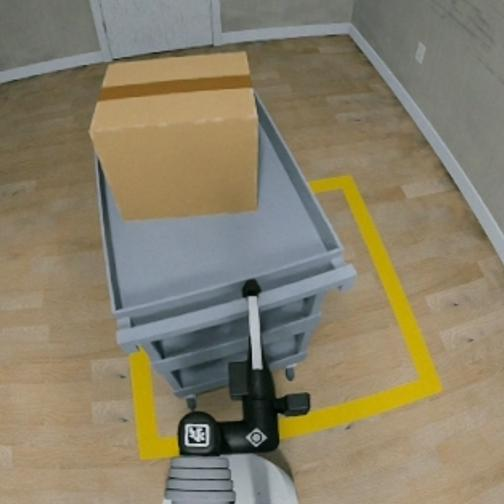

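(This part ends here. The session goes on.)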